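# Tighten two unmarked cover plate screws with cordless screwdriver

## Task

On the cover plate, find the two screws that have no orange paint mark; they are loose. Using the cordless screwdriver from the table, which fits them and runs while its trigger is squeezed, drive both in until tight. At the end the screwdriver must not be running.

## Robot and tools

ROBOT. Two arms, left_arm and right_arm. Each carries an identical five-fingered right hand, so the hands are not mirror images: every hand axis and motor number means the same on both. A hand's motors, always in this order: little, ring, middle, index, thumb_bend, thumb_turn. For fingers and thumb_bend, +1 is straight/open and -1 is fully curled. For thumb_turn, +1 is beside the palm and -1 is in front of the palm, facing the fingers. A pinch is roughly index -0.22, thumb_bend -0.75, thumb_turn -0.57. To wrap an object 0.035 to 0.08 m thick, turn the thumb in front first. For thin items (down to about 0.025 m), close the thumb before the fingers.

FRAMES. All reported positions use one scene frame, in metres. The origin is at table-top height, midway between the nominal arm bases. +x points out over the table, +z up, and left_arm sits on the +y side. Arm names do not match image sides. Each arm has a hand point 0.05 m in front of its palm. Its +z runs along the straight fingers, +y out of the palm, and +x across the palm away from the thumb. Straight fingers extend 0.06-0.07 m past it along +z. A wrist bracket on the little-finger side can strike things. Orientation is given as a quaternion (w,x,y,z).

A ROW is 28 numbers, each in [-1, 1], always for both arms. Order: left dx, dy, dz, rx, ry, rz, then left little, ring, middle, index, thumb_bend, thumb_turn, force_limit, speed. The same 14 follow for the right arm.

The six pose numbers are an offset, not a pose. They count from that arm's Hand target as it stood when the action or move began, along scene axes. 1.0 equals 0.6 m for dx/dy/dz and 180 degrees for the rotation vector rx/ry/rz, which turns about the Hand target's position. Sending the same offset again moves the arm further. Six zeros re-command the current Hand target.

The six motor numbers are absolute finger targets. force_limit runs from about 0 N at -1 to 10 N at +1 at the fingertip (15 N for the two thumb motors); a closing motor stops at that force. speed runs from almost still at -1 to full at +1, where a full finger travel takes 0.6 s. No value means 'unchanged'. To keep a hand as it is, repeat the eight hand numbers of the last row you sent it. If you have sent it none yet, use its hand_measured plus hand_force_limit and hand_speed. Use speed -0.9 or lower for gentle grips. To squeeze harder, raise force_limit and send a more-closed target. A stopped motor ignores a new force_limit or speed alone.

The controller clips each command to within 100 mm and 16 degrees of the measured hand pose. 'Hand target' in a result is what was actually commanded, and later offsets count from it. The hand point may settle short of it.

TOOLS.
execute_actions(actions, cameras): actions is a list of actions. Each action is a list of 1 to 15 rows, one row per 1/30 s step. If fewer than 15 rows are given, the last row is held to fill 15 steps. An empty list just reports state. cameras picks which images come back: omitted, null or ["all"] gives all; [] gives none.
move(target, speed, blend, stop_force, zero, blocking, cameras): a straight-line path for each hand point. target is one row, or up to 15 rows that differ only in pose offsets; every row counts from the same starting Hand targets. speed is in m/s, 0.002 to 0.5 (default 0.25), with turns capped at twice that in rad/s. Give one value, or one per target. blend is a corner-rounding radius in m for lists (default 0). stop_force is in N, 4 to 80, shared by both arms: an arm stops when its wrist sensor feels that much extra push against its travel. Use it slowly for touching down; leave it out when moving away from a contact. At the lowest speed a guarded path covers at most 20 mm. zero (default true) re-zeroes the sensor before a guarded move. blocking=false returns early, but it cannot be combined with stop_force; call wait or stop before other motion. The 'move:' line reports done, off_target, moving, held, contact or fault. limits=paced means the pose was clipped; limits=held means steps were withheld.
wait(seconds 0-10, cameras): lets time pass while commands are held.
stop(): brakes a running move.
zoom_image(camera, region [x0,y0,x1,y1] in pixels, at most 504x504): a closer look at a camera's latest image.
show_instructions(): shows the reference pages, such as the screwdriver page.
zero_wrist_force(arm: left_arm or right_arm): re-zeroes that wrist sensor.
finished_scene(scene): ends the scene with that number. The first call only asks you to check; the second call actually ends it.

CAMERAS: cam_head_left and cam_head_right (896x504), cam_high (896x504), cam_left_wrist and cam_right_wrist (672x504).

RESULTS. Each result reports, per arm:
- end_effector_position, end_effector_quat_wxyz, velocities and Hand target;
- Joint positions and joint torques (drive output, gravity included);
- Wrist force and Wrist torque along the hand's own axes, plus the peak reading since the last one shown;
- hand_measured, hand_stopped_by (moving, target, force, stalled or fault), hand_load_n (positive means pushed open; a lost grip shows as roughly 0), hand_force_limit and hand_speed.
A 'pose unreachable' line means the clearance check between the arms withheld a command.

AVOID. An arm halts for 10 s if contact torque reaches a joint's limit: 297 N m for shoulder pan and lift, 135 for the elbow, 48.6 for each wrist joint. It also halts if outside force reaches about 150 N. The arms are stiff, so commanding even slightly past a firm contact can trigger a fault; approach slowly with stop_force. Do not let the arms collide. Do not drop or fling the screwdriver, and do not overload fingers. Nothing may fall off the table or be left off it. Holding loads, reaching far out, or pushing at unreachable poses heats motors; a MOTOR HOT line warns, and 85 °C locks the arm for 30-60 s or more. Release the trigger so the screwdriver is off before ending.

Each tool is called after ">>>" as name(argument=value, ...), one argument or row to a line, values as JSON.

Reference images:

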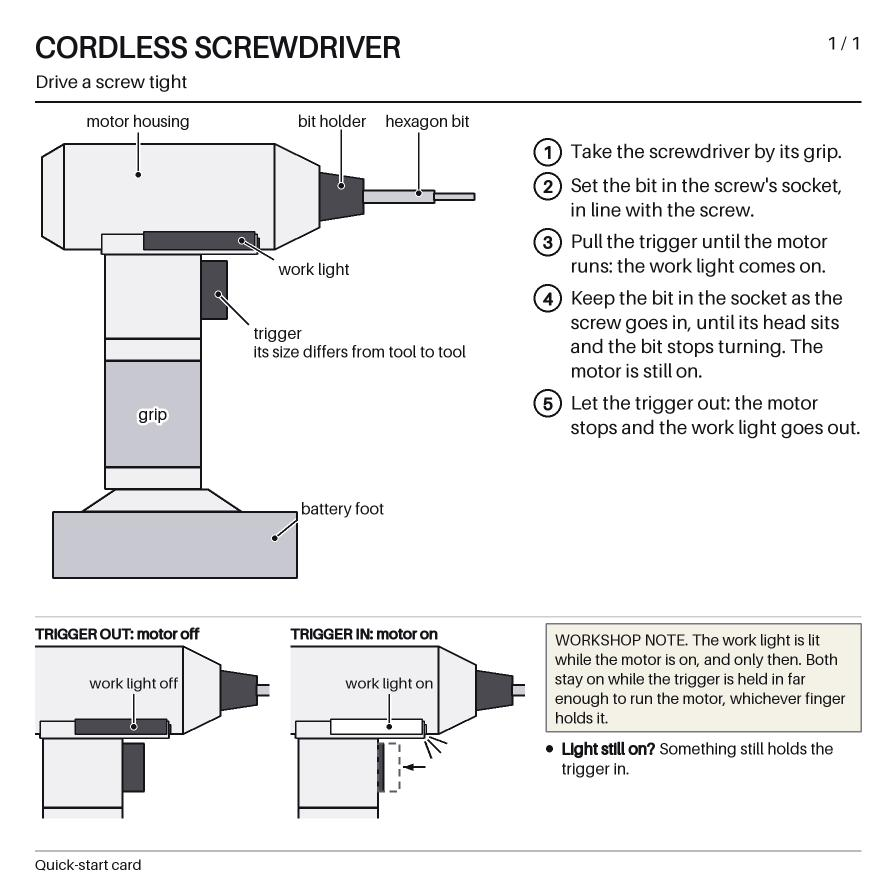

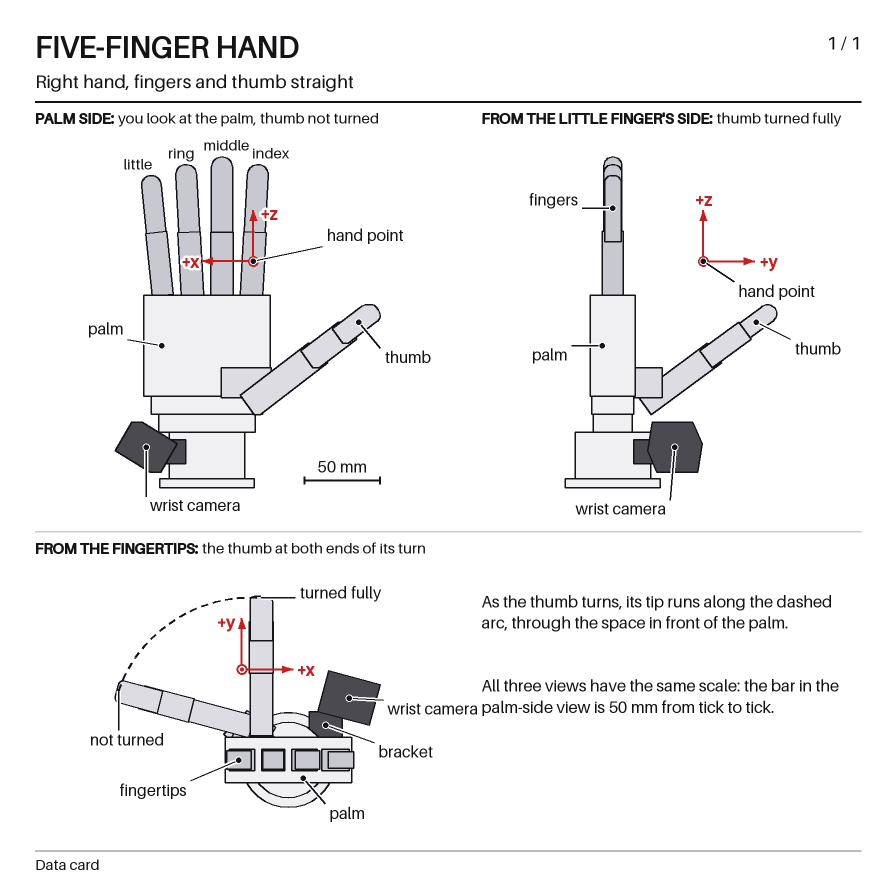

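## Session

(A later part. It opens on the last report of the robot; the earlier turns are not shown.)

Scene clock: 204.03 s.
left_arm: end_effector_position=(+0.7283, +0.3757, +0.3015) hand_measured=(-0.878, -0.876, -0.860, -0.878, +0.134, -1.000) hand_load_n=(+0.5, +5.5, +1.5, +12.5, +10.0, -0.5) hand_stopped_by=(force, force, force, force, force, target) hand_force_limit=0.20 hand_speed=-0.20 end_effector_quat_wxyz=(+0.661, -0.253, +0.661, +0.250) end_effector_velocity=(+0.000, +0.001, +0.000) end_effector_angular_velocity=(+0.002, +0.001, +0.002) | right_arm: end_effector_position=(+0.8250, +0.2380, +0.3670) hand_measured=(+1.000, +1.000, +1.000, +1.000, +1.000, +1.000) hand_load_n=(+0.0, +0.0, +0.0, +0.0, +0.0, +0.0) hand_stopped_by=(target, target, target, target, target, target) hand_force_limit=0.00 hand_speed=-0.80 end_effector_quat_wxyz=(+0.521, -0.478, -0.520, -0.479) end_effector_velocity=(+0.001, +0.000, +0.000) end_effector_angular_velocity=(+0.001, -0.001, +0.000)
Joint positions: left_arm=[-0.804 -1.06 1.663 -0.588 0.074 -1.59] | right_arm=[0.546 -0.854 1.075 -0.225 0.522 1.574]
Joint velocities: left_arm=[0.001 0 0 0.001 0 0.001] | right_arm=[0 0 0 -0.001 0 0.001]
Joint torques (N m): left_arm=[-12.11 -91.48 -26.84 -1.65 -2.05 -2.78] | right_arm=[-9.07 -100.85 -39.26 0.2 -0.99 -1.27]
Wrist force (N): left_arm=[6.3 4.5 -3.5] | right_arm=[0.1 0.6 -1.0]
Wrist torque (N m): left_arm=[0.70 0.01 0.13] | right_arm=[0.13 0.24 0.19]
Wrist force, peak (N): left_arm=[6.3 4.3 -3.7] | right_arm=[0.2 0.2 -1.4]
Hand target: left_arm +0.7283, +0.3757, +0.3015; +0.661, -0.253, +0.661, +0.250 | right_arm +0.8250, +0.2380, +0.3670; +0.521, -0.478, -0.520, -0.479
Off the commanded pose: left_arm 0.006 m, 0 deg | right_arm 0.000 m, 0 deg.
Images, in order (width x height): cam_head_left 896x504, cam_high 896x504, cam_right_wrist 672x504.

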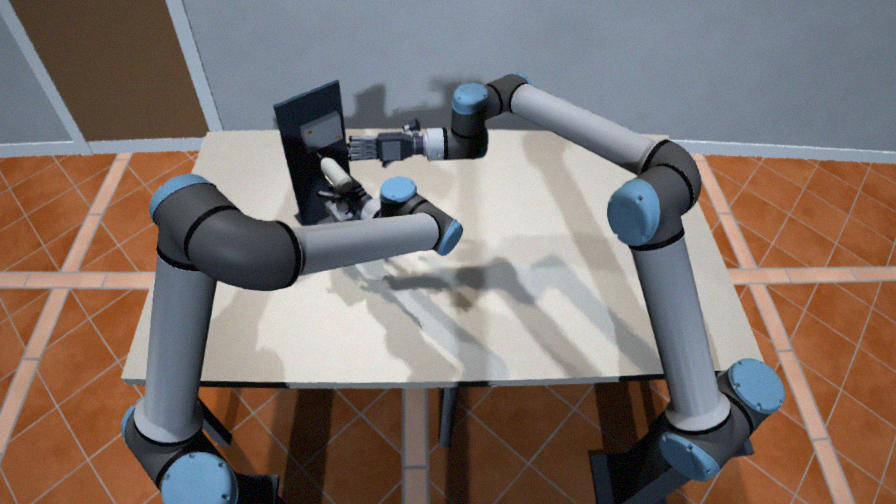

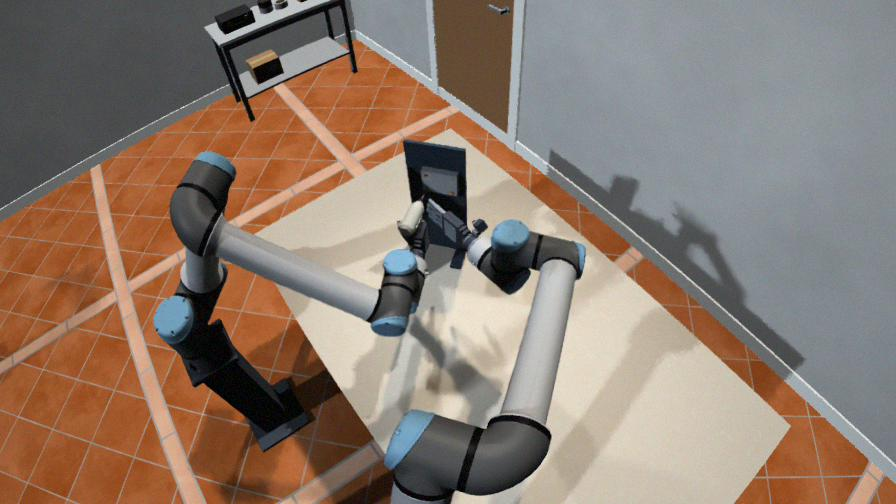

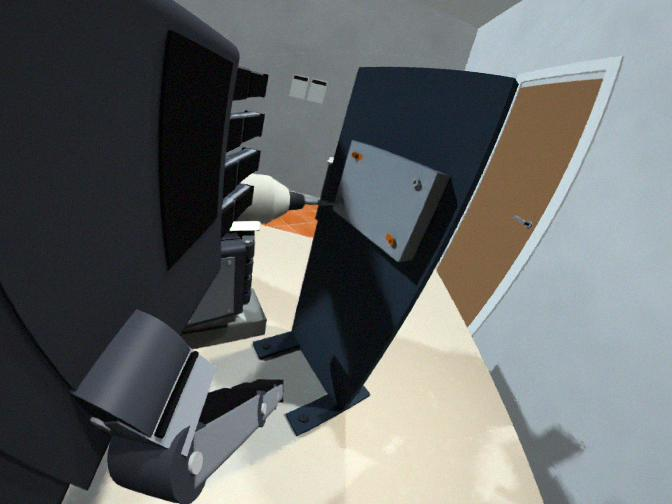

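>>> move(
  target=[-0.0187,-0.014,0,0,0,0,-0.98,-0.98,-0.98,0.0,-1,-1,0.2,-0.3,0,0,0,0,0,0,1,1,1,1,1,1,0,-0.8],
  speed=0.04,
  cameras=["cam_right_wrist"],
)

>>> zoom_image(
  camera="cam_right_wrist",
  region=[325, 190, 355, 220],
)

>>> zoom_image(
  camera="cam_right_wrist",
  region=[300, 180, 350, 230],
)

Scene clock: 205.80 s.
left_arm: end_effector_position=(+0.7170, +0.3673, +0.3016) hand_measured=(-0.878, -0.876, -0.860, +0.000, +0.134, -1.000) hand_load_n=(+0.0, +5.5, +2.0, +0.0, +8.5, +0.5) hand_stopped_by=(force, force, force, target, force, target) hand_force_limit=0.20 hand_speed=-0.30 end_effector_quat_wxyz=(+0.661, -0.253, +0.661, +0.250) end_effector_velocity=(+0.001, +0.000, +0.000) end_effector_angular_velocity=(-0.001, -0.001, +0.000) | right_arm: end_effector_position=(+0.8250, +0.2380, +0.3670) hand_measured=(+1.000, +1.000, +1.000, +1.000, +1.000, +1.000) hand_load_n=(+0.0, +0.0, +0.0, +0.0, +0.0, +0.0) hand_stopped_by=(target, target, target, target, target, target) hand_force_limit=0.00 hand_speed=-0.80 end_effector_quat_wxyz=(+0.521, -0.478, -0.520, -0.479) end_effector_velocity=(+0.000, +0.000, -0.001) end_effector_angular_velocity=(-0.001, +0.001, +0.000)
Joint positions: left_arm=[-0.822 -1.066 1.673 -0.586 0.056 -1.595] | right_arm=[0.546 -0.854 1.075 -0.225 0.522 1.574]
Joint velocities: left_arm=[0.001 0 -0.001 0 0 -0.002] | right_arm=[0 0.001 0 0 0 0]
Joint torques (N m): left_arm=[10 -55.01 -51.81 3.65 2.16 -2.88] | right_arm=[-9.03 -101.72 -39.13 0.12 -0.88 -1.26]
Wrist force (N): left_arm=[6.1 3.5 -1.1] | right_arm=[-0.2 0.4 -1.3]
Wrist torque (N m): left_arm=[0.62 0.06 0.15] | right_arm=[0.12 0.30 0.17]
Wrist force, peak (N): left_arm=[6.7 4.4 -3.6] | right_arm=[-0.2 0.5 -1.7]
Hand target: left_arm +0.7170, +0.3673, +0.3015; +0.661, -0.253, +0.661, +0.250 | right_arm +0.8250, +0.2380, +0.3670; +0.521, -0.478, -0.520, -0.479
Off the commanded pose: left_arm 0.000 m, 0 deg | right_arm 0.000 m, 0 deg.
move: done
Images, in order (width x height): cam_right_wrist 672x504.

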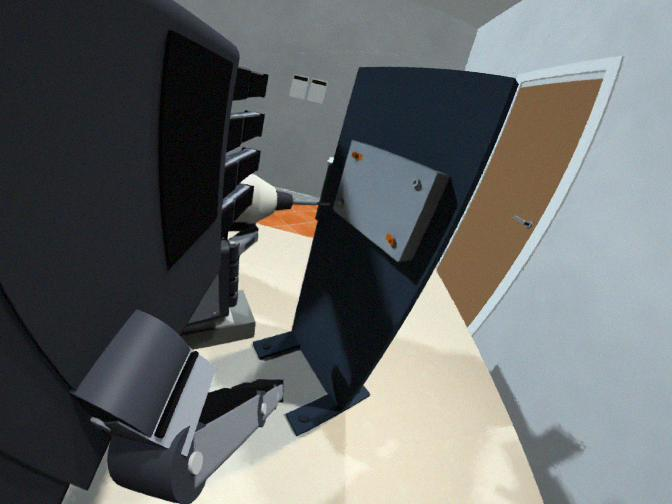

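Scaled by 16.800 from the camera's 672x504 image, which has a finer 960x720 frame.

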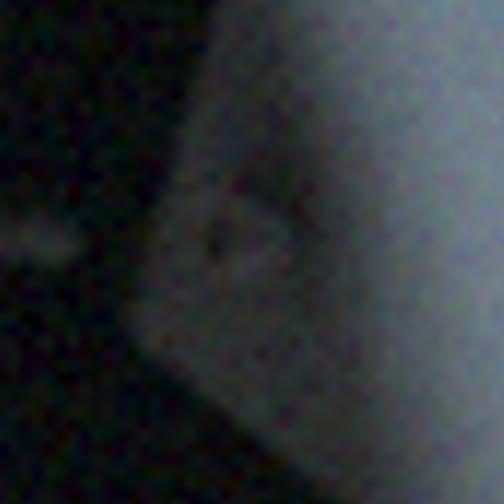

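Scaled by 10.080 from the camera's 672x504 image, which has a finer 960x720 frame.

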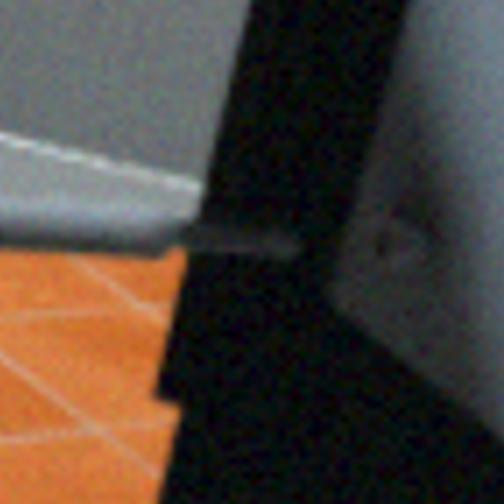

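>>> move(
  target=[0.014,0.0132,0.0017,0,0,0,-0.98,-0.98,-0.98,-0.9,-1,-1,0.2,-0.2,0,0,0,0,0,0,1,1,1,1,1,1,0,-0.8],
  speed=0.04,
  cameras=["cam_right_wrist"],
)

>>> zoom_image(
  camera="cam_right_wrist",
  region=[325, 190, 355, 220],
)

>>> move(
  target=[0.0107,0.0079,0,0,0,0,-0.98,-0.98,-0.98,-0.9,-1,-1,0.2,-0.2,0,0,0,0,0,0,1,1,1,1,1,1,0,-0.8],
  speed=0.006,
  stop_force=5,
  cameras=["cam_right_wrist"],
)

>>> zoom_image(
  camera="cam_right_wrist",
  region=[325, 190, 355, 220],
)

Scene clock: 207.10 s.
left_arm: end_effector_position=(+0.7256, +0.3752, +0.3026) hand_measured=(-0.878, -0.876, -0.860, -0.878, +0.134, -1.000) hand_load_n=(+0.0, +5.0, +1.5, +14.5, +8.5, +0.5) hand_stopped_by=(force, force, force, force, force, target) hand_force_limit=0.20 hand_speed=-0.20 end_effector_quat_wxyz=(+0.661, -0.253, +0.661, +0.250) end_effector_velocity=(+0.000, +0.000, +0.001) end_effector_angular_velocity=(+0.000, +0.000, +0.001) | right_arm: end_effector_position=(+0.8250, +0.2380, +0.3670) hand_measured=(+1.000, +1.000, +1.000, +1.000, +1.000, +1.000) hand_load_n=(+0.0, +0.0, +0.0, +0.0, +0.0, +0.0) hand_stopped_by=(target, target, target, target, target, target) hand_force_limit=0.00 hand_speed=-0.80 end_effector_quat_wxyz=(+0.521, -0.478, -0.520, -0.479) end_effector_velocity=(+0.000, +0.000, +0.001) end_effector_angular_velocity=(+0.000, -0.001, +0.000)
Joint positions: left_arm=[-0.807 -1.064 1.667 -0.587 0.071 -1.59] | right_arm=[0.546 -0.854 1.075 -0.225 0.522 1.574]
Joint velocities: left_arm=[0 -0.001 0 0 0 0.001] | right_arm=[0 -0.001 0 0 0 0]
Joint torques (N m): left_arm=[-12.02 -74.78 -28.11 -3.6 -2.52 3.49] | right_arm=[-9.89 -101.84 -39.5 0.23 -0.94 -1.03]
Wrist force (N): left_arm=[5.9 3.2 -0.7] | right_arm=[-0.2 0.4 -1.1]
Wrist torque (N m): left_arm=[0.54 0.09 0.11] | right_arm=[0.12 0.29 0.17]
Wrist force, peak (N): left_arm=[6.6 3.8 -1.2] | right_arm=[0.0 0.4 -1.4]
Hand target: left_arm +0.7255, +0.3752, +0.3026; +0.661, -0.253, +0.661, +0.250 | right_arm +0.8250, +0.2380, +0.3670; +0.521, -0.478, -0.520, -0.479
Off the commanded pose: left_arm 0.000 m, 0 deg | right_arm 0.000 m, 0 deg.
move: done
Images, in order (width x height): cam_right_wrist 672x504.

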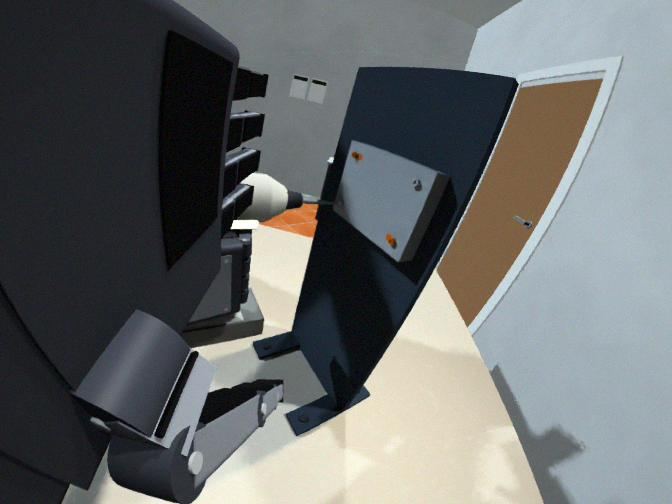

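Scaled by 16.800 from the camera's 672x504 image, which has a finer 960x720 frame.

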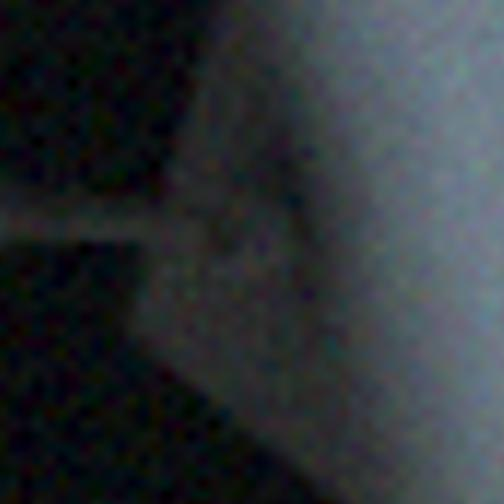

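Scene clock: 208.67 s.
left_arm: end_effector_position=(+0.7273, +0.3766, +0.3025) hand_measured=(-0.878, -0.876, -0.860, -0.878, +0.134, -1.000) hand_load_n=(+0.5, +5.5, +1.5, +13.5, +9.5, -0.5) hand_stopped_by=(force, force, force, force, force, target) hand_force_limit=0.20 hand_speed=-0.20 end_effector_quat_wxyz=(+0.661, -0.253, +0.661, +0.250) end_effector_velocity=(+0.000, +0.000, +0.000) end_effector_angular_velocity=(+0.000, +0.000, +0.000) | right_arm: end_effector_position=(+0.8250, +0.2380, +0.3670) hand_measured=(+1.000, +1.000, +1.000, +1.000, +1.000, +1.000) hand_load_n=(+0.0, +0.0, +0.0, +0.0, +0.0, +0.0) hand_stopped_by=(target, target, target, target, target, target) hand_force_limit=0.00 hand_speed=-0.80 end_effector_quat_wxyz=(+0.521, -0.478, -0.520, -0.479) end_effector_velocity=(+0.000, +0.000, +0.000) end_effector_angular_velocity=(+0.000, +0.000, +0.000)
Joint positions: left_arm=[-0.804 -1.063 1.665 -0.587 0.074 -1.59] | right_arm=[0.546 -0.854 1.075 -0.225 0.522 1.574]
Joint velocities: left_arm=[0.001 0 0 0 0.001 0] | right_arm=[0 0 0 0 0 0]
Joint torques (N m): left_arm=[-13.62 -95.66 -25.83 -3.07 -2.07 -1.57] | right_arm=[-9.56 -100.31 -39.55 0.28 -0.83 -1.15]
Wrist force (N): left_arm=[6.0 4.2 -2.9] | right_arm=[-0.2 0.5 -1.2]
Wrist torque (N m): left_arm=[0.67 0.05 0.12] | right_arm=[0.13 0.30 0.17]
Wrist force, peak (N): left_arm=[7.3 5.8 -10.0] | right_arm=[-0.4 0.5 -1.4]
Hand target: left_arm +0.7273, +0.3766, +0.3025; +0.661, -0.253, +0.661, +0.250 | right_arm +0.8250, +0.2380, +0.3670; +0.521, -0.478, -0.520, -0.479
Off the commanded pose: left_arm 0.006 m, 0 deg | right_arm 0.000 m, 0 deg.
move: contact (left_arm)
Images, in order (width x height): cam_right_wrist 672x504.

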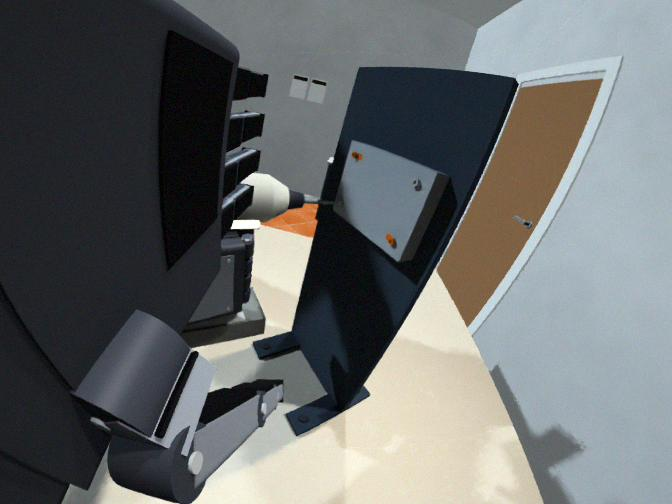

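Scaled by 16.800 from the camera's 672x504 image, which has a finer 960x720 frame.

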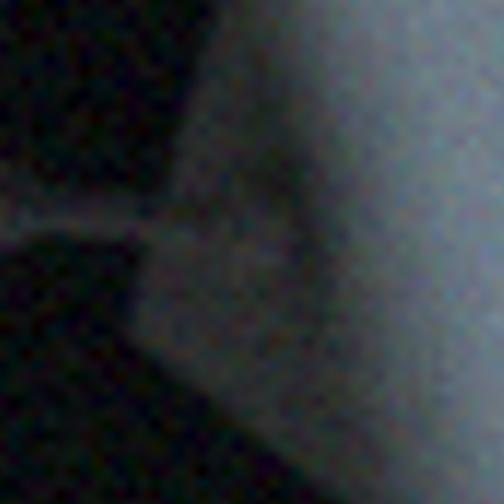

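>>> wait(
  seconds=0,
  cameras=["cam_right_wrist"],
)

>>> zoom_image(
  camera="cam_right_wrist",
  region=[325, 190, 355, 220],
)

Scene clock: 209.60 s.
left_arm: end_effector_position=(+0.7273, +0.3766, +0.3025) hand_measured=(-0.878, -0.876, -0.860, -0.878, +0.134, -1.000) hand_load_n=(+0.5, +5.0, +1.5, +14.0, +9.5, +0.0) hand_stopped_by=(force, force, force, force, force, target) hand_force_limit=0.20 hand_speed=-0.20 end_effector_quat_wxyz=(+0.661, -0.253, +0.661, +0.250) end_effector_velocity=(+0.000, +0.000, +0.000) end_effector_angular_velocity=(+0.000, +0.000, +0.000) | right_arm: end_effector_position=(+0.8250, +0.2380, +0.3670) hand_measured=(+1.000, +1.000, +1.000, +1.000, +1.000, +1.000) hand_load_n=(+0.0, +0.0, +0.0, +0.0, +0.0, +0.0) hand_stopped_by=(target, target, target, target, target, target) hand_force_limit=0.00 hand_speed=-0.80 end_effector_quat_wxyz=(+0.521, -0.478, -0.520, -0.479) end_effector_velocity=(+0.000, +0.000, +0.000) end_effector_angular_velocity=(+0.001, -0.001, +0.000)
Joint positions: left_arm=[-0.804 -1.063 1.665 -0.587 0.074 -1.59] | right_arm=[0.546 -0.854 1.075 -0.225 0.522 1.574]
Joint velocities: left_arm=[0 0.001 0 0.001 0 -0.001] | right_arm=[0 0 0 -0.001 0 0]
Joint torques (N m): left_arm=[-14.17 -91.11 -29.56 -3.45 -1.68 -1.94] | right_arm=[-8.87 -101.93 -39.97 0.17 -0.88 -1.11]
Wrist force (N): left_arm=[6.1 4.2 -3.0] | right_arm=[-0.2 0.4 -1.5]
Wrist torque (N m): left_arm=[0.70 0.05 0.12] | right_arm=[0.13 0.30 0.17]
Wrist force, peak (N): left_arm=[6.6 4.3 -2.8] | right_arm=[-0.2 0.4 -1.5]
Hand target: left_arm +0.7273, +0.3766, +0.3025; +0.661, -0.253, +0.661, +0.250 | right_arm +0.8250, +0.2380, +0.3670; +0.521, -0.478, -0.520, -0.479
Off the commanded pose: left_arm 0.006 m, 0 deg | right_arm 0.000 m, 0 deg.
Images, in order (width x height): cam_right_wrist 672x504.

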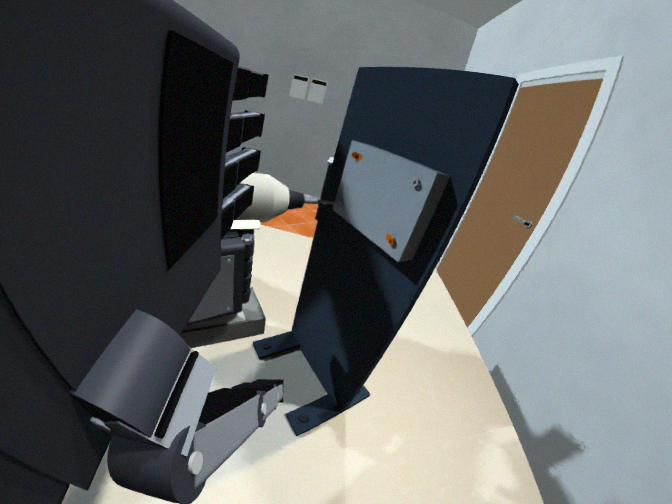

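Scaled by 16.800 from the camera's 672x504 image, which has a finer 960x720 frame.

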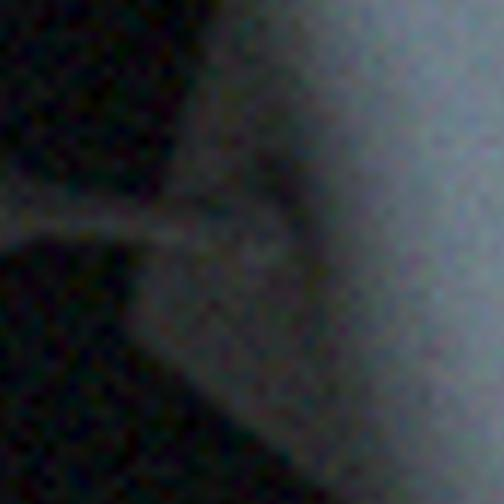

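>>> move(
  target=[
    [-0.00207,-0.0028,-0.0005,0,0,0,-0.98,-0.98,-0.98,-0.9,-1,-1,0.2,-0.2,0,0,0,0,0,0,1,1,1,1,1,1,0,-0.8],
    [0.00527,0.0027,-0.0005,0,0,0,-0.98,-0.98,-0.98,-0.9,-1,-1,0.2,-0.2,0,0,0,0,0,0,1,1,1,1,1,1,0,-0.8],
  ],
  speed=[0.02,0.006],
  stop_force=5,
  zero=false,
  cameras=[],
)

Scene clock: 211.70 s.
left_arm: end_effector_position=(+0.7277, +0.3761, +0.3022) hand_measured=(-0.878, -0.876, -0.860, -0.878, +0.134, -1.000) hand_load_n=(+0.5, +5.0, +1.5, +13.5, +9.5, -0.5) hand_stopped_by=(force, force, force, force, force, target) hand_force_limit=0.20 hand_speed=-0.20 end_effector_quat_wxyz=(+0.661, -0.253, +0.661, +0.250) end_effector_velocity=(+0.000, -0.001, +0.000) end_effector_angular_velocity=(-0.001, -0.001, -0.001) | right_arm: end_effector_position=(+0.8250, +0.2380, +0.3670) hand_measured=(+1.000, +1.000, +1.000, +1.000, +1.000, +1.000) hand_load_n=(+0.0, +0.0, +0.0, +0.0, +0.0, +0.0) hand_stopped_by=(target, target, target, target, target, target) hand_force_limit=0.00 hand_speed=-0.80 end_effector_quat_wxyz=(+0.521, -0.478, -0.520, -0.479) end_effector_velocity=(+0.000, +0.000, -0.001) end_effector_angular_velocity=(+0.000, +0.001, +0.000)
Joint positions: left_arm=[-0.804 -1.062 1.664 -0.587 0.074 -1.59] | right_arm=[0.546 -0.854 1.075 -0.225 0.522 1.574]
Joint velocities: left_arm=[-0.001 0.001 0 0 0 -0.002] | right_arm=[0 0.001 0 0 0 0]
Joint torques (N m): left_arm=[-13.16 -94.97 -26.64 -0.77 -1.79 -2.39] | right_arm=[-8 -101.1 -40.01 0.18 -0.82 -1.19]
Wrist force (N): left_arm=[6.4 4.5 -3.2] | right_arm=[0.1 0.6 -1.3]
Wrist torque (N m): left_arm=[0.71 0.00 0.14] | right_arm=[0.15 0.26 0.19]
Wrist force, peak (N): left_arm=[6.7 6.2 -10.3] | right_arm=[0.0 0.8 -1.4]
Hand target: left_arm +0.7277, +0.3761, +0.3022; +0.661, -0.253, +0.661, +0.250 | right_arm +0.8250, +0.2380, +0.3670; +0.521, -0.478, -0.520, -0.479
Off the commanded pose: left_arm 0.003 m, 0 deg | right_arm 0.000 m, 0 deg.
move: contact (left_arm); path passed 1 of 2 targets
No camera images: "cameras" was empty.

>>> move(
  target=[
    [-0.0039,-0.00035,0.00133,0,0,0,-0.98,-0.98,-0.98,-0.9,-1,-1,0.2,-0.2,0,0,0,0,0,0,1,1,1,1,1,1,0,-0.8],
    [0.00343,0.00515,0.00133,0,0,0,-0.98,-0.98,-0.98,-0.9,-1,-1,0.2,-0.2,0,0,0,0,0,0,1,1,1,1,1,1,0,-0.8],
  ],
  speed=[0.02,0.006],
  stop_force=5,
  zero=false,
  cameras=[],
)

Scene clock: 213.53 s.
left_arm: end_effector_position=(+0.7269, +0.3772, +0.3031) hand_measured=(-0.878, -0.876, -0.860, -0.878, +0.134, -1.000) hand_load_n=(+0.0, +5.0, +1.5, +13.0, +9.5, -0.5) hand_stopped_by=(force, force, force, force, force, target) hand_force_limit=0.20 hand_speed=-0.20 end_effector_quat_wxyz=(+0.661, -0.253, +0.661, +0.250) end_effector_velocity=(+0.000, -0.001, +0.000) end_effector_angular_velocity=(+0.000, +0.000, -0.001) | right_arm: end_effector_position=(+0.8250, +0.2380, +0.3670) hand_measured=(+1.000, +1.000, +1.000, +1.000, +1.000, +1.000) hand_load_n=(+0.0, +0.0, +0.0, +0.0, +0.0, -0.5) hand_stopped_by=(target, target, target, target, target, target) hand_force_limit=0.00 hand_speed=-0.80 end_effector_quat_wxyz=(+0.521, -0.478, -0.520, -0.479) end_effector_velocity=(+0.000, +0.000, +0.002) end_effector_angular_velocity=(+0.001, -0.002, +0.000)
Joint positions: left_arm=[-0.803 -1.064 1.666 -0.587 0.074 -1.59] | right_arm=[0.546 -0.854 1.075 -0.225 0.522 1.574]
Joint velocities: left_arm=[-0.001 0 0 0 0.001 0] | right_arm=[0 -0.002 0 0 0 0]
Joint torques (N m): left_arm=[-11.87 -89.82 -27.11 1.04 -1.97 -2.82] | right_arm=[-8.64 -100.96 -40.56 -0.05 -0.66 -1.18]
Wrist force (N): left_arm=[6.2 4.2 -3.7] | right_arm=[-0.1 0.5 -1.0]
Wrist torque (N m): left_arm=[0.70 0.06 0.13] | right_arm=[0.12 0.27 0.17]
Wrist force, peak (N): left_arm=[7.4 5.1 -10.4] | right_arm=[0.1 0.7 -1.4]
Hand target: left_arm +0.7269, +0.3772, +0.3031; +0.661, -0.253, +0.661, +0.250 | right_arm +0.8250, +0.2380, +0.3670; +0.521, -0.478, -0.520, -0.479
Off the commanded pose: left_arm 0.003 m, 0 deg | right_arm 0.000 m, 0 deg.
move: contact (left_arm); path passed 1 of 2 targets
No camera images: "cameras" was empty.

>>> move(
  target=[
    [-0.00267,-0.002,-0.0015,0,0,0,-0.98,-0.98,-0.98,-0.9,-1,-1,0.2,-0.2,0,0,0,0,0,0,1,1,1,1,1,1,0,-0.8],
    [0.00467,0.0035,-0.0015,0,0,0,-0.98,-0.98,-0.98,-0.9,-1,-1,0.2,-0.2,0,0,0,0,0,0,1,1,1,1,1,1,0,-0.8],
  ],
  speed=[0.02,0.006],
  stop_force=5,
  zero=false,
  cameras=[],
)

>>> move(
  target=[
    [-0.00267,-0.002,-0.0015,0,0,0,-0.98,-0.98,-0.98,-0.9,-1,-1,0.2,-0.2,0,0,0,0,0,0,1,1,1,1,1,1,0,-0.8],
    [0.00467,0.0035,-0.0015,0,0,0,-0.98,-0.98,-0.98,-0.9,-1,-1,0.2,-0.2,0,0,0,0,0,0,1,1,1,1,1,1,0,-0.8],
  ],
  speed=[0.02,0.006],
  stop_force=5,
  zero=false,
  cameras=[],
)

Scene clock: 215.53 s.
left_arm: end_effector_position=(+0.7272, +0.3774, +0.3022) hand_measured=(-0.878, -0.876, -0.860, -0.878, +0.134, -1.000) hand_load_n=(+0.0, +4.5, +1.5, +13.5, +9.5, +0.0) hand_stopped_by=(force, force, force, force, force, target) hand_force_limit=0.20 hand_speed=-0.20 end_effector_quat_wxyz=(+0.661, -0.253, +0.661, +0.250) end_effector_velocity=(+0.000, -0.001, +0.000) end_effector_angular_velocity=(+0.000, +0.000, -0.001) | right_arm: end_effector_position=(+0.8250, +0.2380, +0.3670) hand_measured=(+1.000, +1.000, +1.000, +1.000, +1.000, +1.000) hand_load_n=(+0.0, +0.0, +0.0, +0.0, +0.0, +0.0) hand_stopped_by=(target, target, target, target, target, target) hand_force_limit=0.00 hand_speed=-0.80 end_effector_quat_wxyz=(+0.521, -0.478, -0.520, -0.479) end_effector_velocity=(+0.000, +0.000, -0.003) end_effector_angular_velocity=(-0.002, +0.002, +0.000)
Joint positions: left_arm=[-0.803 -1.063 1.667 -0.588 0.075 -1.59] | right_arm=[0.546 -0.854 1.075 -0.225 0.522 1.574]
Joint velocities: left_arm=[-0.001 0 0 0 0 0] | right_arm=[0 0.002 0 0.001 0 0]
Joint torques (N m): left_arm=[-12.32 -93.85 -25.79 -3.11 -1.67 -2.04] | right_arm=[-8.22 -102.03 -40.57 -0.04 -0.92 -1.19]
Wrist force (N): left_arm=[6.2 4.0 -1.7] | right_arm=[-0.1 0.3 -1.1]
Wrist torque (N m): left_arm=[0.51 0.05 0.10] | right_arm=[0.09 0.28 0.17]
Wrist force, peak (N): left_arm=[8.9 5.6 -12.4] | right_arm=[-0.5 0.6 -1.5]
Hand target: left_arm +0.7272, +0.3774, +0.3022; +0.661, -0.253, +0.661, +0.250 | right_arm +0.8250, +0.2380, +0.3670; +0.521, -0.478, -0.520, -0.479
Off the commanded pose: left_arm 0.003 m, 0 deg | right_arm 0.000 m, 0 deg.
move: contact (left_arm); path passed 1 of 2 targets
No camera images: "cameras" was empty.

Scene clock: 217.73 s.
left_arm: end_effector_position=(+0.7296, +0.3792, +0.3013) hand_measured=(-0.878, -0.876, -0.860, -0.878, +0.134, -1.000) hand_load_n=(+0.0, +5.5, +1.5, +13.5, +9.5, -1.0) hand_stopped_by=(force, force, force, force, force, target) hand_force_limit=0.20 hand_speed=-0.20 end_effector_quat_wxyz=(+0.661, -0.253, +0.661, +0.250) end_effector_velocity=(+0.000, +0.001, +0.000) end_effector_angular_velocity=(+0.001, +0.001, +0.002) | right_arm: end_effector_position=(+0.8250, +0.2380, +0.3670) hand_measured=(+1.000, +1.000, +1.000, +1.000, +1.000, +1.000) hand_load_n=(+0.0, +0.0, +0.0, +0.0, +0.0, +0.0) hand_stopped_by=(target, target, target, target, target, target) hand_force_limit=0.00 hand_speed=-0.80 end_effector_quat_wxyz=(+0.521, -0.478, -0.520, -0.479) end_effector_velocity=(+0.000, +0.000, +0.001) end_effector_angular_velocity=(+0.000, +0.000, +0.000)
Joint positions: left_arm=[-0.799 -1.061 1.665 -0.59 0.078 -1.589] | right_arm=[0.546 -0.854 1.075 -0.225 0.522 1.574]
Joint velocities: left_arm=[0.001 -0.001 0 0 0 0.001] | right_arm=[0 -0.001 0 0 0 0]
Joint torques (N m): left_arm=[-15.39 -89.46 -24.7 -2.19 -1.48 -1.84] | right_arm=[-7.56 -101.41 -40.56 0.04 -0.6 -0.96]
Wrist force (N): left_arm=[3.1 4.7 -0.6] | right_arm=[0.0 0.5 -1.0]
Wrist torque (N m): left_arm=[0.44 -0.20 -0.26] | right_arm=[0.13 0.25 0.19]
Wrist force, peak (N): left_arm=[6.0 6.2 -8.9] | right_arm=[-0.4 0.6 -1.5]
Hand target: left_arm +0.7296, +0.3792, +0.3013; +0.661, -0.253, +0.661, +0.250 | right_arm +0.8250, +0.2380, +0.3670; +0.521, -0.478, -0.520, -0.479
Off the commanded pose: left_arm 0.000 m, 0 deg | right_arm 0.000 m, 0 deg.
move: contact (left_arm); path passed 1 of 2 targets
No camera images: "cameras" was empty.

>>> wait(
  seconds=0,
  cameras=["cam_right_wrist"],
)

>>> zoom_image(
  camera="cam_right_wrist",
  region=[325, 190, 355, 220],
)

Scene clock: 217.87 s.
left_arm: end_effector_position=(+0.7296, +0.3792, +0.3013) hand_measured=(-0.878, -0.876, -0.860, -0.878, +0.134, -1.000) hand_load_n=(+0.5, +5.0, +1.0, +13.0, +9.5, -1.0) hand_stopped_by=(force, force, force, force, force, target) hand_force_limit=0.20 hand_speed=-0.20 end_effector_quat_wxyz=(+0.661, -0.253, +0.661, +0.250) end_effector_velocity=(+0.000, +0.001, +0.000) end_effector_angular_velocity=(+0.001, +0.001, +0.002) | right_arm: end_effector_position=(+0.8250, +0.2380, +0.3670) hand_measured=(+1.000, +1.000, +1.000, +1.000, +1.000, +1.000) hand_load_n=(+0.0, +0.0, +0.0, +0.0, +0.0, +0.0) hand_stopped_by=(target, target, target, target, target, target) hand_force_limit=0.00 hand_speed=-0.80 end_effector_quat_wxyz=(+0.521, -0.478, -0.520, -0.479) end_effector_velocity=(+0.000, +0.000, +0.000) end_effector_angular_velocity=(+0.000, -0.001, +0.001)
Joint positions: left_arm=[-0.799 -1.061 1.665 -0.59 0.078 -1.589] | right_arm=[0.546 -0.854 1.075 -0.225 0.522 1.574]
Joint velocities: left_arm=[0.001 0 0 0 -0.001 0.001] | right_arm=[0 0 0 0 0 0]
Joint torques (N m): left_arm=[-13.45 -87.84 -24.68 -2.19 -1.92 -2.1] | right_arm=[-7.15 -102.25 -40.69 -0.05 -0.89 -1.11]
Wrist force (N): left_arm=[3.5 4.5 -2.0] | right_arm=[-0.1 0.5 -0.8]
Wrist torque (N m): left_arm=[0.51 -0.26 -0.67] | right_arm=[0.11 0.26 0.18]
Wrist force, peak (N): left_arm=[3.5 4.5 -2.0] | right_arm=[-0.1 0.4 -1.6]
Hand target: left_arm +0.7296, +0.3792, +0.3013; +0.661, -0.253, +0.661, +0.250 | right_arm +0.8250, +0.2380, +0.3670; +0.521, -0.478, -0.520, -0.479
Off the commanded pose: left_arm 0.000 m, 0 deg | right_arm 0.000 m, 0 deg.
Images, in order (width x height): cam_right_wrist 672x504.

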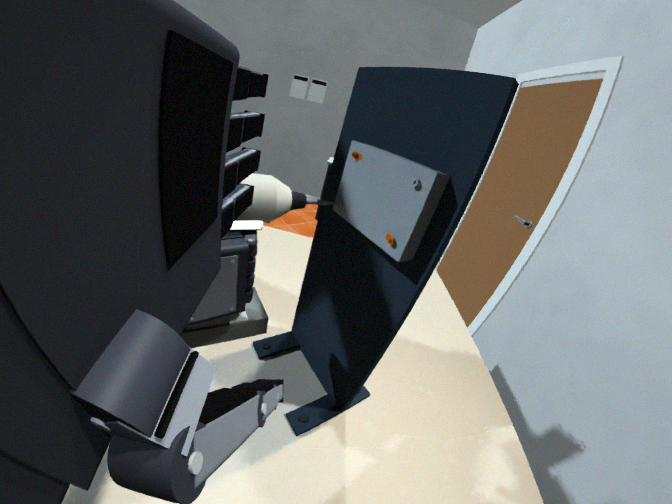

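Scaled by 16.800 from the camera's 672x504 image, which has a finer 960x720 frame.

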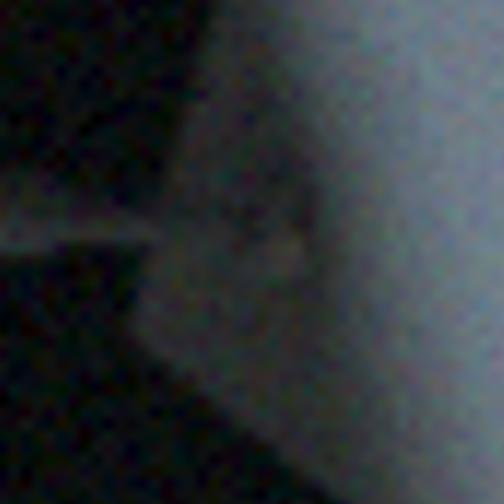

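>>> move(
  target=[0.004,0.003,0,0,0,0,-0.98,-0.98,-0.98,-0.9,-1,-1,0.2,-0.2,0,0,0,0,0,0,1,1,1,1,1,1,0,-0.8],
  speed=0.005,
  stop_force=10,
  cameras=[],
)

>>> wait(
  seconds=0.5,
  cameras=[],
)

Scene clock: 219.17 s.
left_arm: end_effector_position=(+0.7298, +0.3795, +0.3013) hand_measured=(-0.878, -0.876, -0.860, -0.878, +0.134, -1.000) hand_load_n=(+0.0, +5.0, +1.0, +12.5, +10.0, -1.5) hand_stopped_by=(force, force, force, force, force, target) hand_force_limit=0.20 hand_speed=-0.20 end_effector_quat_wxyz=(+0.661, -0.253, +0.661, +0.250) end_effector_velocity=(+0.000, +0.000, +0.000) end_effector_angular_velocity=(-0.001, -0.001, +0.000) | right_arm: end_effector_position=(+0.8250, +0.2380, +0.3670) hand_measured=(+1.000, +1.000, +1.000, +1.000, +1.000, +1.000) hand_load_n=(+0.0, +0.0, +0.0, +0.0, +0.0, +0.0) hand_stopped_by=(target, target, target, target, target, target) hand_force_limit=0.00 hand_speed=-0.80 end_effector_quat_wxyz=(+0.521, -0.478, -0.520, -0.479) end_effector_velocity=(+0.000, +0.000, +0.000) end_effector_angular_velocity=(+0.000, +0.000, +0.000)
Joint positions: left_arm=[-0.799 -1.061 1.665 -0.59 0.079 -1.589] | right_arm=[0.546 -0.854 1.075 -0.225 0.522 1.574]
Joint velocities: left_arm=[0.001 0 0 0 0 -0.001] | right_arm=[0 0 0 0 0 0]
Joint torques (N m): left_arm=[-10.14 -90.56 -24.99 -1.4 -1.46 0.01] | right_arm=[-8.31 -100.97 -40.83 -0.13 -0.68 -1.11]
Wrist force (N): left_arm=[5.7 6.3 -6.9] | right_arm=[0.0 0.8 -0.9]
Wrist torque (N m): left_arm=[0.68 -0.11 -0.79] | right_arm=[0.17 0.24 0.19]
Wrist force, peak (N): left_arm=[9.6 6.5 -18.4] | right_arm=[0.0 0.3 -1.5]
Hand target: left_arm +0.7298, +0.3795, +0.3013; +0.661, -0.253, +0.661, +0.250 | right_arm +0.8250, +0.2380, +0.3670; +0.521, -0.478, -0.520, -0.479
Off the commanded pose: left_arm 0.003 m, 0 deg | right_arm 0.000 m, 0 deg.
move: contact (left_arm)
No camera images: "cameras" was empty.

Scene clock: 219.67 s.
left_arm: end_effector_position=(+0.7298, +0.3795, +0.3013) hand_measured=(-0.878, -0.876, -0.860, -0.878, +0.134, -1.000) hand_load_n=(+0.0, +5.0, +1.0, +12.5, +10.0, -1.5) hand_stopped_by=(force, force, force, force, force, target) hand_force_limit=0.20 hand_speed=-0.20 end_effector_quat_wxyz=(+0.661, -0.253, +0.661, +0.250) end_effector_velocity=(+0.000, +0.000, +0.000) end_effector_angular_velocity=(-0.001, +0.000, +0.000) | right_arm: end_effector_position=(+0.8250, +0.2380, +0.3670) hand_measured=(+1.000, +1.000, +1.000, +1.000, +1.000, +1.000) hand_load_n=(+0.0, -0.5, +0.0, +0.0, +0.0, +0.0) hand_stopped_by=(target, target, target, target, target, target) hand_force_limit=0.00 hand_speed=-0.80 end_effector_quat_wxyz=(+0.521, -0.478, -0.520, -0.479) end_effector_velocity=(+0.000, +0.000, +0.000) end_effector_angular_velocity=(+0.001, -0.001, +0.000)
Joint positions: left_arm=[-0.799 -1.061 1.665 -0.59 0.079 -1.589] | right_arm=[0.546 -0.854 1.075 -0.225 0.522 1.574]
Joint velocities: left_arm=[0 0 0 0.001 0 -0.001] | right_arm=[0 0 0 -0.002 0 0]
Joint torques (N m): left_arm=[-11 -92.25 -25.13 -1.66 -1.75 0.32] | right_arm=[-7.9 -101.17 -40.8 -0.17 -0.7 -1.09]
Wrist force (N): left_arm=[5.3 5.8 -6.1] | right_arm=[-0.4 0.6 -0.7]
Wrist torque (N m): left_arm=[0.58 -0.03 -0.82] | right_arm=[0.11 0.31 0.16]
Wrist force, peak (N): left_arm=[5.7 6.1 -6.7] | right_arm=[0.0 0.4 -1.5]
Hand target: left_arm +0.7298, +0.3795, +0.3013; +0.661, -0.253, +0.661, +0.250 | right_arm +0.8250, +0.2380, +0.3670; +0.521, -0.478, -0.520, -0.479
Off the commanded pose: left_arm 0.003 m, 0 deg | right_arm 0.000 m, 0 deg.
wait: 0.50 s; at rest by 0.17 s
No camera images: "cameras" was empty.

>>> move(
  target=[0,0,0,0,0,0,-0.98,-0.98,-0.98,0.0,-1,-1,0.2,-0.3,0,0,0,0,0,0,1,1,1,1,1,1,0,-0.8],
  cameras=["cam_right_wrist"],
)

>>> move(
  target=[-0.0533,-0.04,0,0,0,0,-0.98,-0.98,-0.98,0.0,-1,-1,0.2,-0.3,0,0,0,0,0,0,1,1,1,1,1,1,0,-0.8],
  speed=0.06,
  cameras=["cam_right_wrist","cam_head_left"],
)

>>> zoom_image(
  camera="cam_right_wrist",
  region=[325, 130, 455, 270],
)

>>> zoom_image(
  camera="cam_right_wrist",
  region=[325, 190, 355, 220],
)

Scene clock: 220.90 s.
left_arm: end_effector_position=(+0.7298, +0.3795, +0.3013) hand_measured=(-0.878, -0.876, -0.860, +0.000, +0.134, -1.000) hand_load_n=(+0.5, +6.0, +2.5, +0.0, +9.0, +0.0) hand_stopped_by=(force, force, force, target, force, target) hand_force_limit=0.20 hand_speed=-0.30 end_effector_quat_wxyz=(+0.661, -0.253, +0.661, +0.250) end_effector_velocity=(+0.000, -0.001, +0.001) end_effector_angular_velocity=(+0.000, +0.000, -0.001) | right_arm: end_effector_position=(+0.8250, +0.2380, +0.3670) hand_measured=(+1.000, +1.000, +1.000, +1.000, +1.000, +1.000) hand_load_n=(+0.0, +0.0, +0.0, +0.0, +0.0, +0.0) hand_stopped_by=(target, target, target, target, target, target) hand_force_limit=0.00 hand_speed=-0.80 end_effector_quat_wxyz=(+0.521, -0.478, -0.520, -0.479) end_effector_velocity=(+0.000, +0.000, +0.000) end_effector_angular_velocity=(+0.001, -0.001, +0.000)
Joint positions: left_arm=[-0.799 -1.061 1.665 -0.59 0.079 -1.589] | right_arm=[0.546 -0.854 1.075 -0.225 0.522 1.574]
Joint velocities: left_arm=[-0.001 -0.001 0 0 0 0.001] | right_arm=[0 0 0 -0.001 0 0]
Joint torques (N m): left_arm=[2.88 -89.39 -28.07 -1.45 -1.03 0.35] | right_arm=[-7.19 -101.23 -40.49 -0.05 -0.65 -1]
Wrist force (N): left_arm=[4.5 2.4 -1.9] | right_arm=[0.1 0.3 -1.3]
Wrist torque (N m): left_arm=[0.81 -0.10 0.11] | right_arm=[0.11 0.25 0.19]
Wrist force, peak (N): left_arm=[7.0 2.5 -10.6] | right_arm=[0.0 0.6 -1.4]
Hand target: left_arm +0.7298, +0.3795, +0.3013; +0.661, -0.253, +0.661, +0.250 | right_arm +0.8250, +0.2380, +0.3670; +0.521, -0.478, -0.520, -0.479
Off the commanded pose: left_arm 0.000 m, 0 deg | right_arm 0.000 m, 0 deg.
move: done
Images, in order (width x height): cam_right_wrist 672x504.

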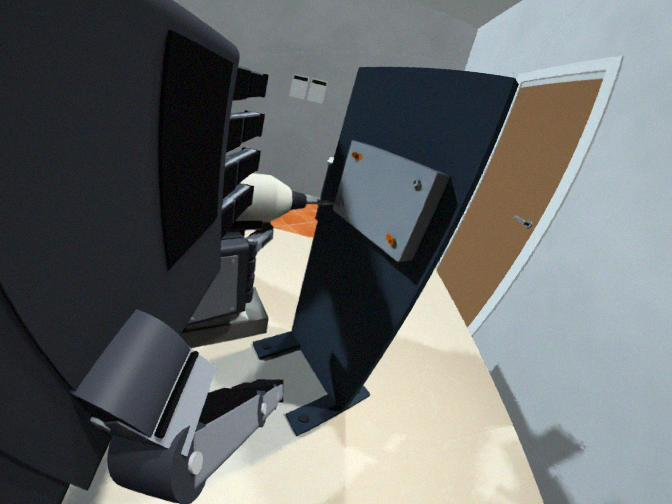

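Scene clock: 222.00 s.
left_arm: end_effector_position=(+0.6977, +0.3555, +0.3014) hand_measured=(-0.878, -0.876, -0.860, +0.000, +0.134, -1.000) hand_load_n=(+0.5, +6.0, +2.5, +0.0, +8.0, +1.0) hand_stopped_by=(force, force, force, target, force, target) hand_force_limit=0.20 hand_speed=-0.30 end_effector_quat_wxyz=(+0.661, -0.253, +0.661, +0.250) end_effector_velocity=(+0.000, +0.000, +0.000) end_effector_angular_velocity=(-0.001, -0.001, +0.001) | right_arm: end_effector_position=(+0.8250, +0.2380, +0.3670) hand_measured=(+1.000, +1.000, +1.000, +1.000, +1.000, +1.000) hand_load_n=(+0.0, +0.0, +0.0, +0.0, +0.0, +0.0) hand_stopped_by=(target, target, target, target, target, target) hand_force_limit=0.00 hand_speed=-0.80 end_effector_quat_wxyz=(+0.521, -0.478, -0.520, -0.479) end_effector_velocity=(+0.000, +0.000, +0.000) end_effector_angular_velocity=(+0.000, -0.001, +0.000)
Joint positions: left_arm=[-0.851 -1.078 1.692 -0.582 0.027 -1.608] | right_arm=[0.546 -0.854 1.075 -0.225 0.522 1.574]
Joint velocities: left_arm=[0.001 0.001 0 -0.001 0 0] | right_arm=[0 0 0 -0.001 0 -0.001]
Joint torques (N m): left_arm=[5.63 -55.04 -50.47 2.01 2.76 -2.09] | right_arm=[-6.4 -101.41 -40.76 -0.07 -0.58 -1.03]
Wrist force (N): left_arm=[6.2 3.5 -1.1] | right_arm=[-0.3 0.8 -0.8]
Wrist torque (N m): left_arm=[0.60 0.05 0.17] | right_arm=[0.15 0.30 0.17]
Wrist force, peak (N): left_arm=[6.0 3.6 -2.9] | right_arm=[-0.1 0.2 -1.6]
Hand target: left_arm +0.6977, +0.3555, +0.3013; +0.661, -0.253, +0.661, +0.250 | right_arm +0.8250, +0.2380, +0.3670; +0.521, -0.478, -0.520, -0.479
Off the commanded pose: left_arm 0.000 m, 0 deg | right_arm 0.000 m, 0 deg.
move: done
Images, in order (width x height): cam_head_left 896x504, cam_right_wrist 672x504.

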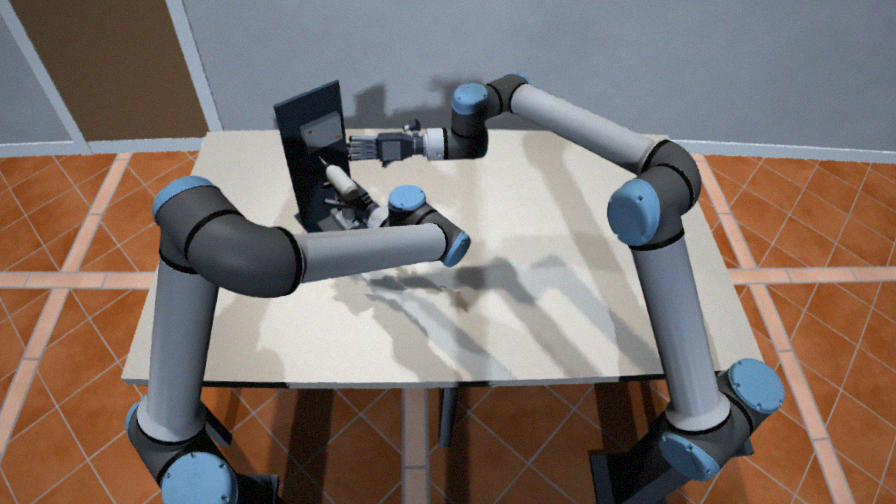

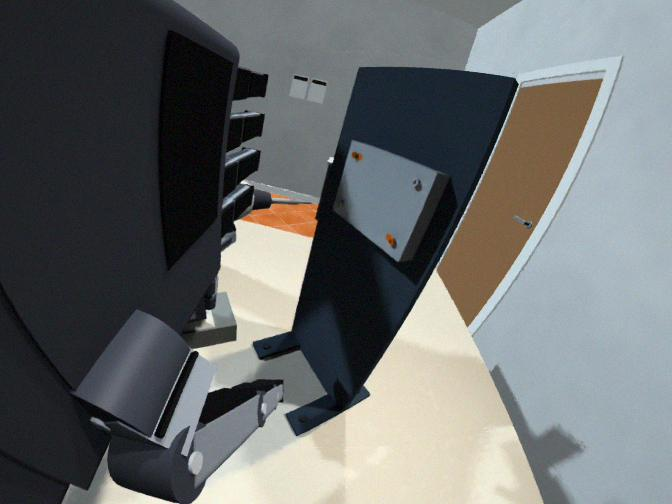

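Scaled by 3.600 from the camera's 672x504 image, which has a finer 960x720 frame.

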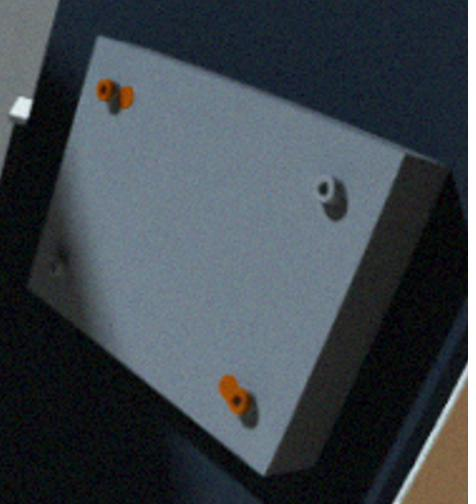

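Scaled by 16.800 from the camera's 672x504 image, which has a finer 960x720 frame.

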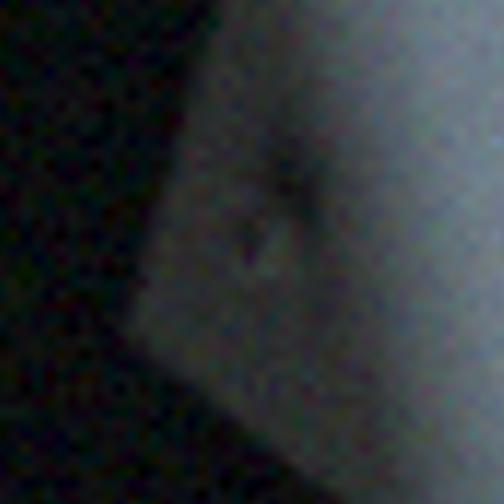

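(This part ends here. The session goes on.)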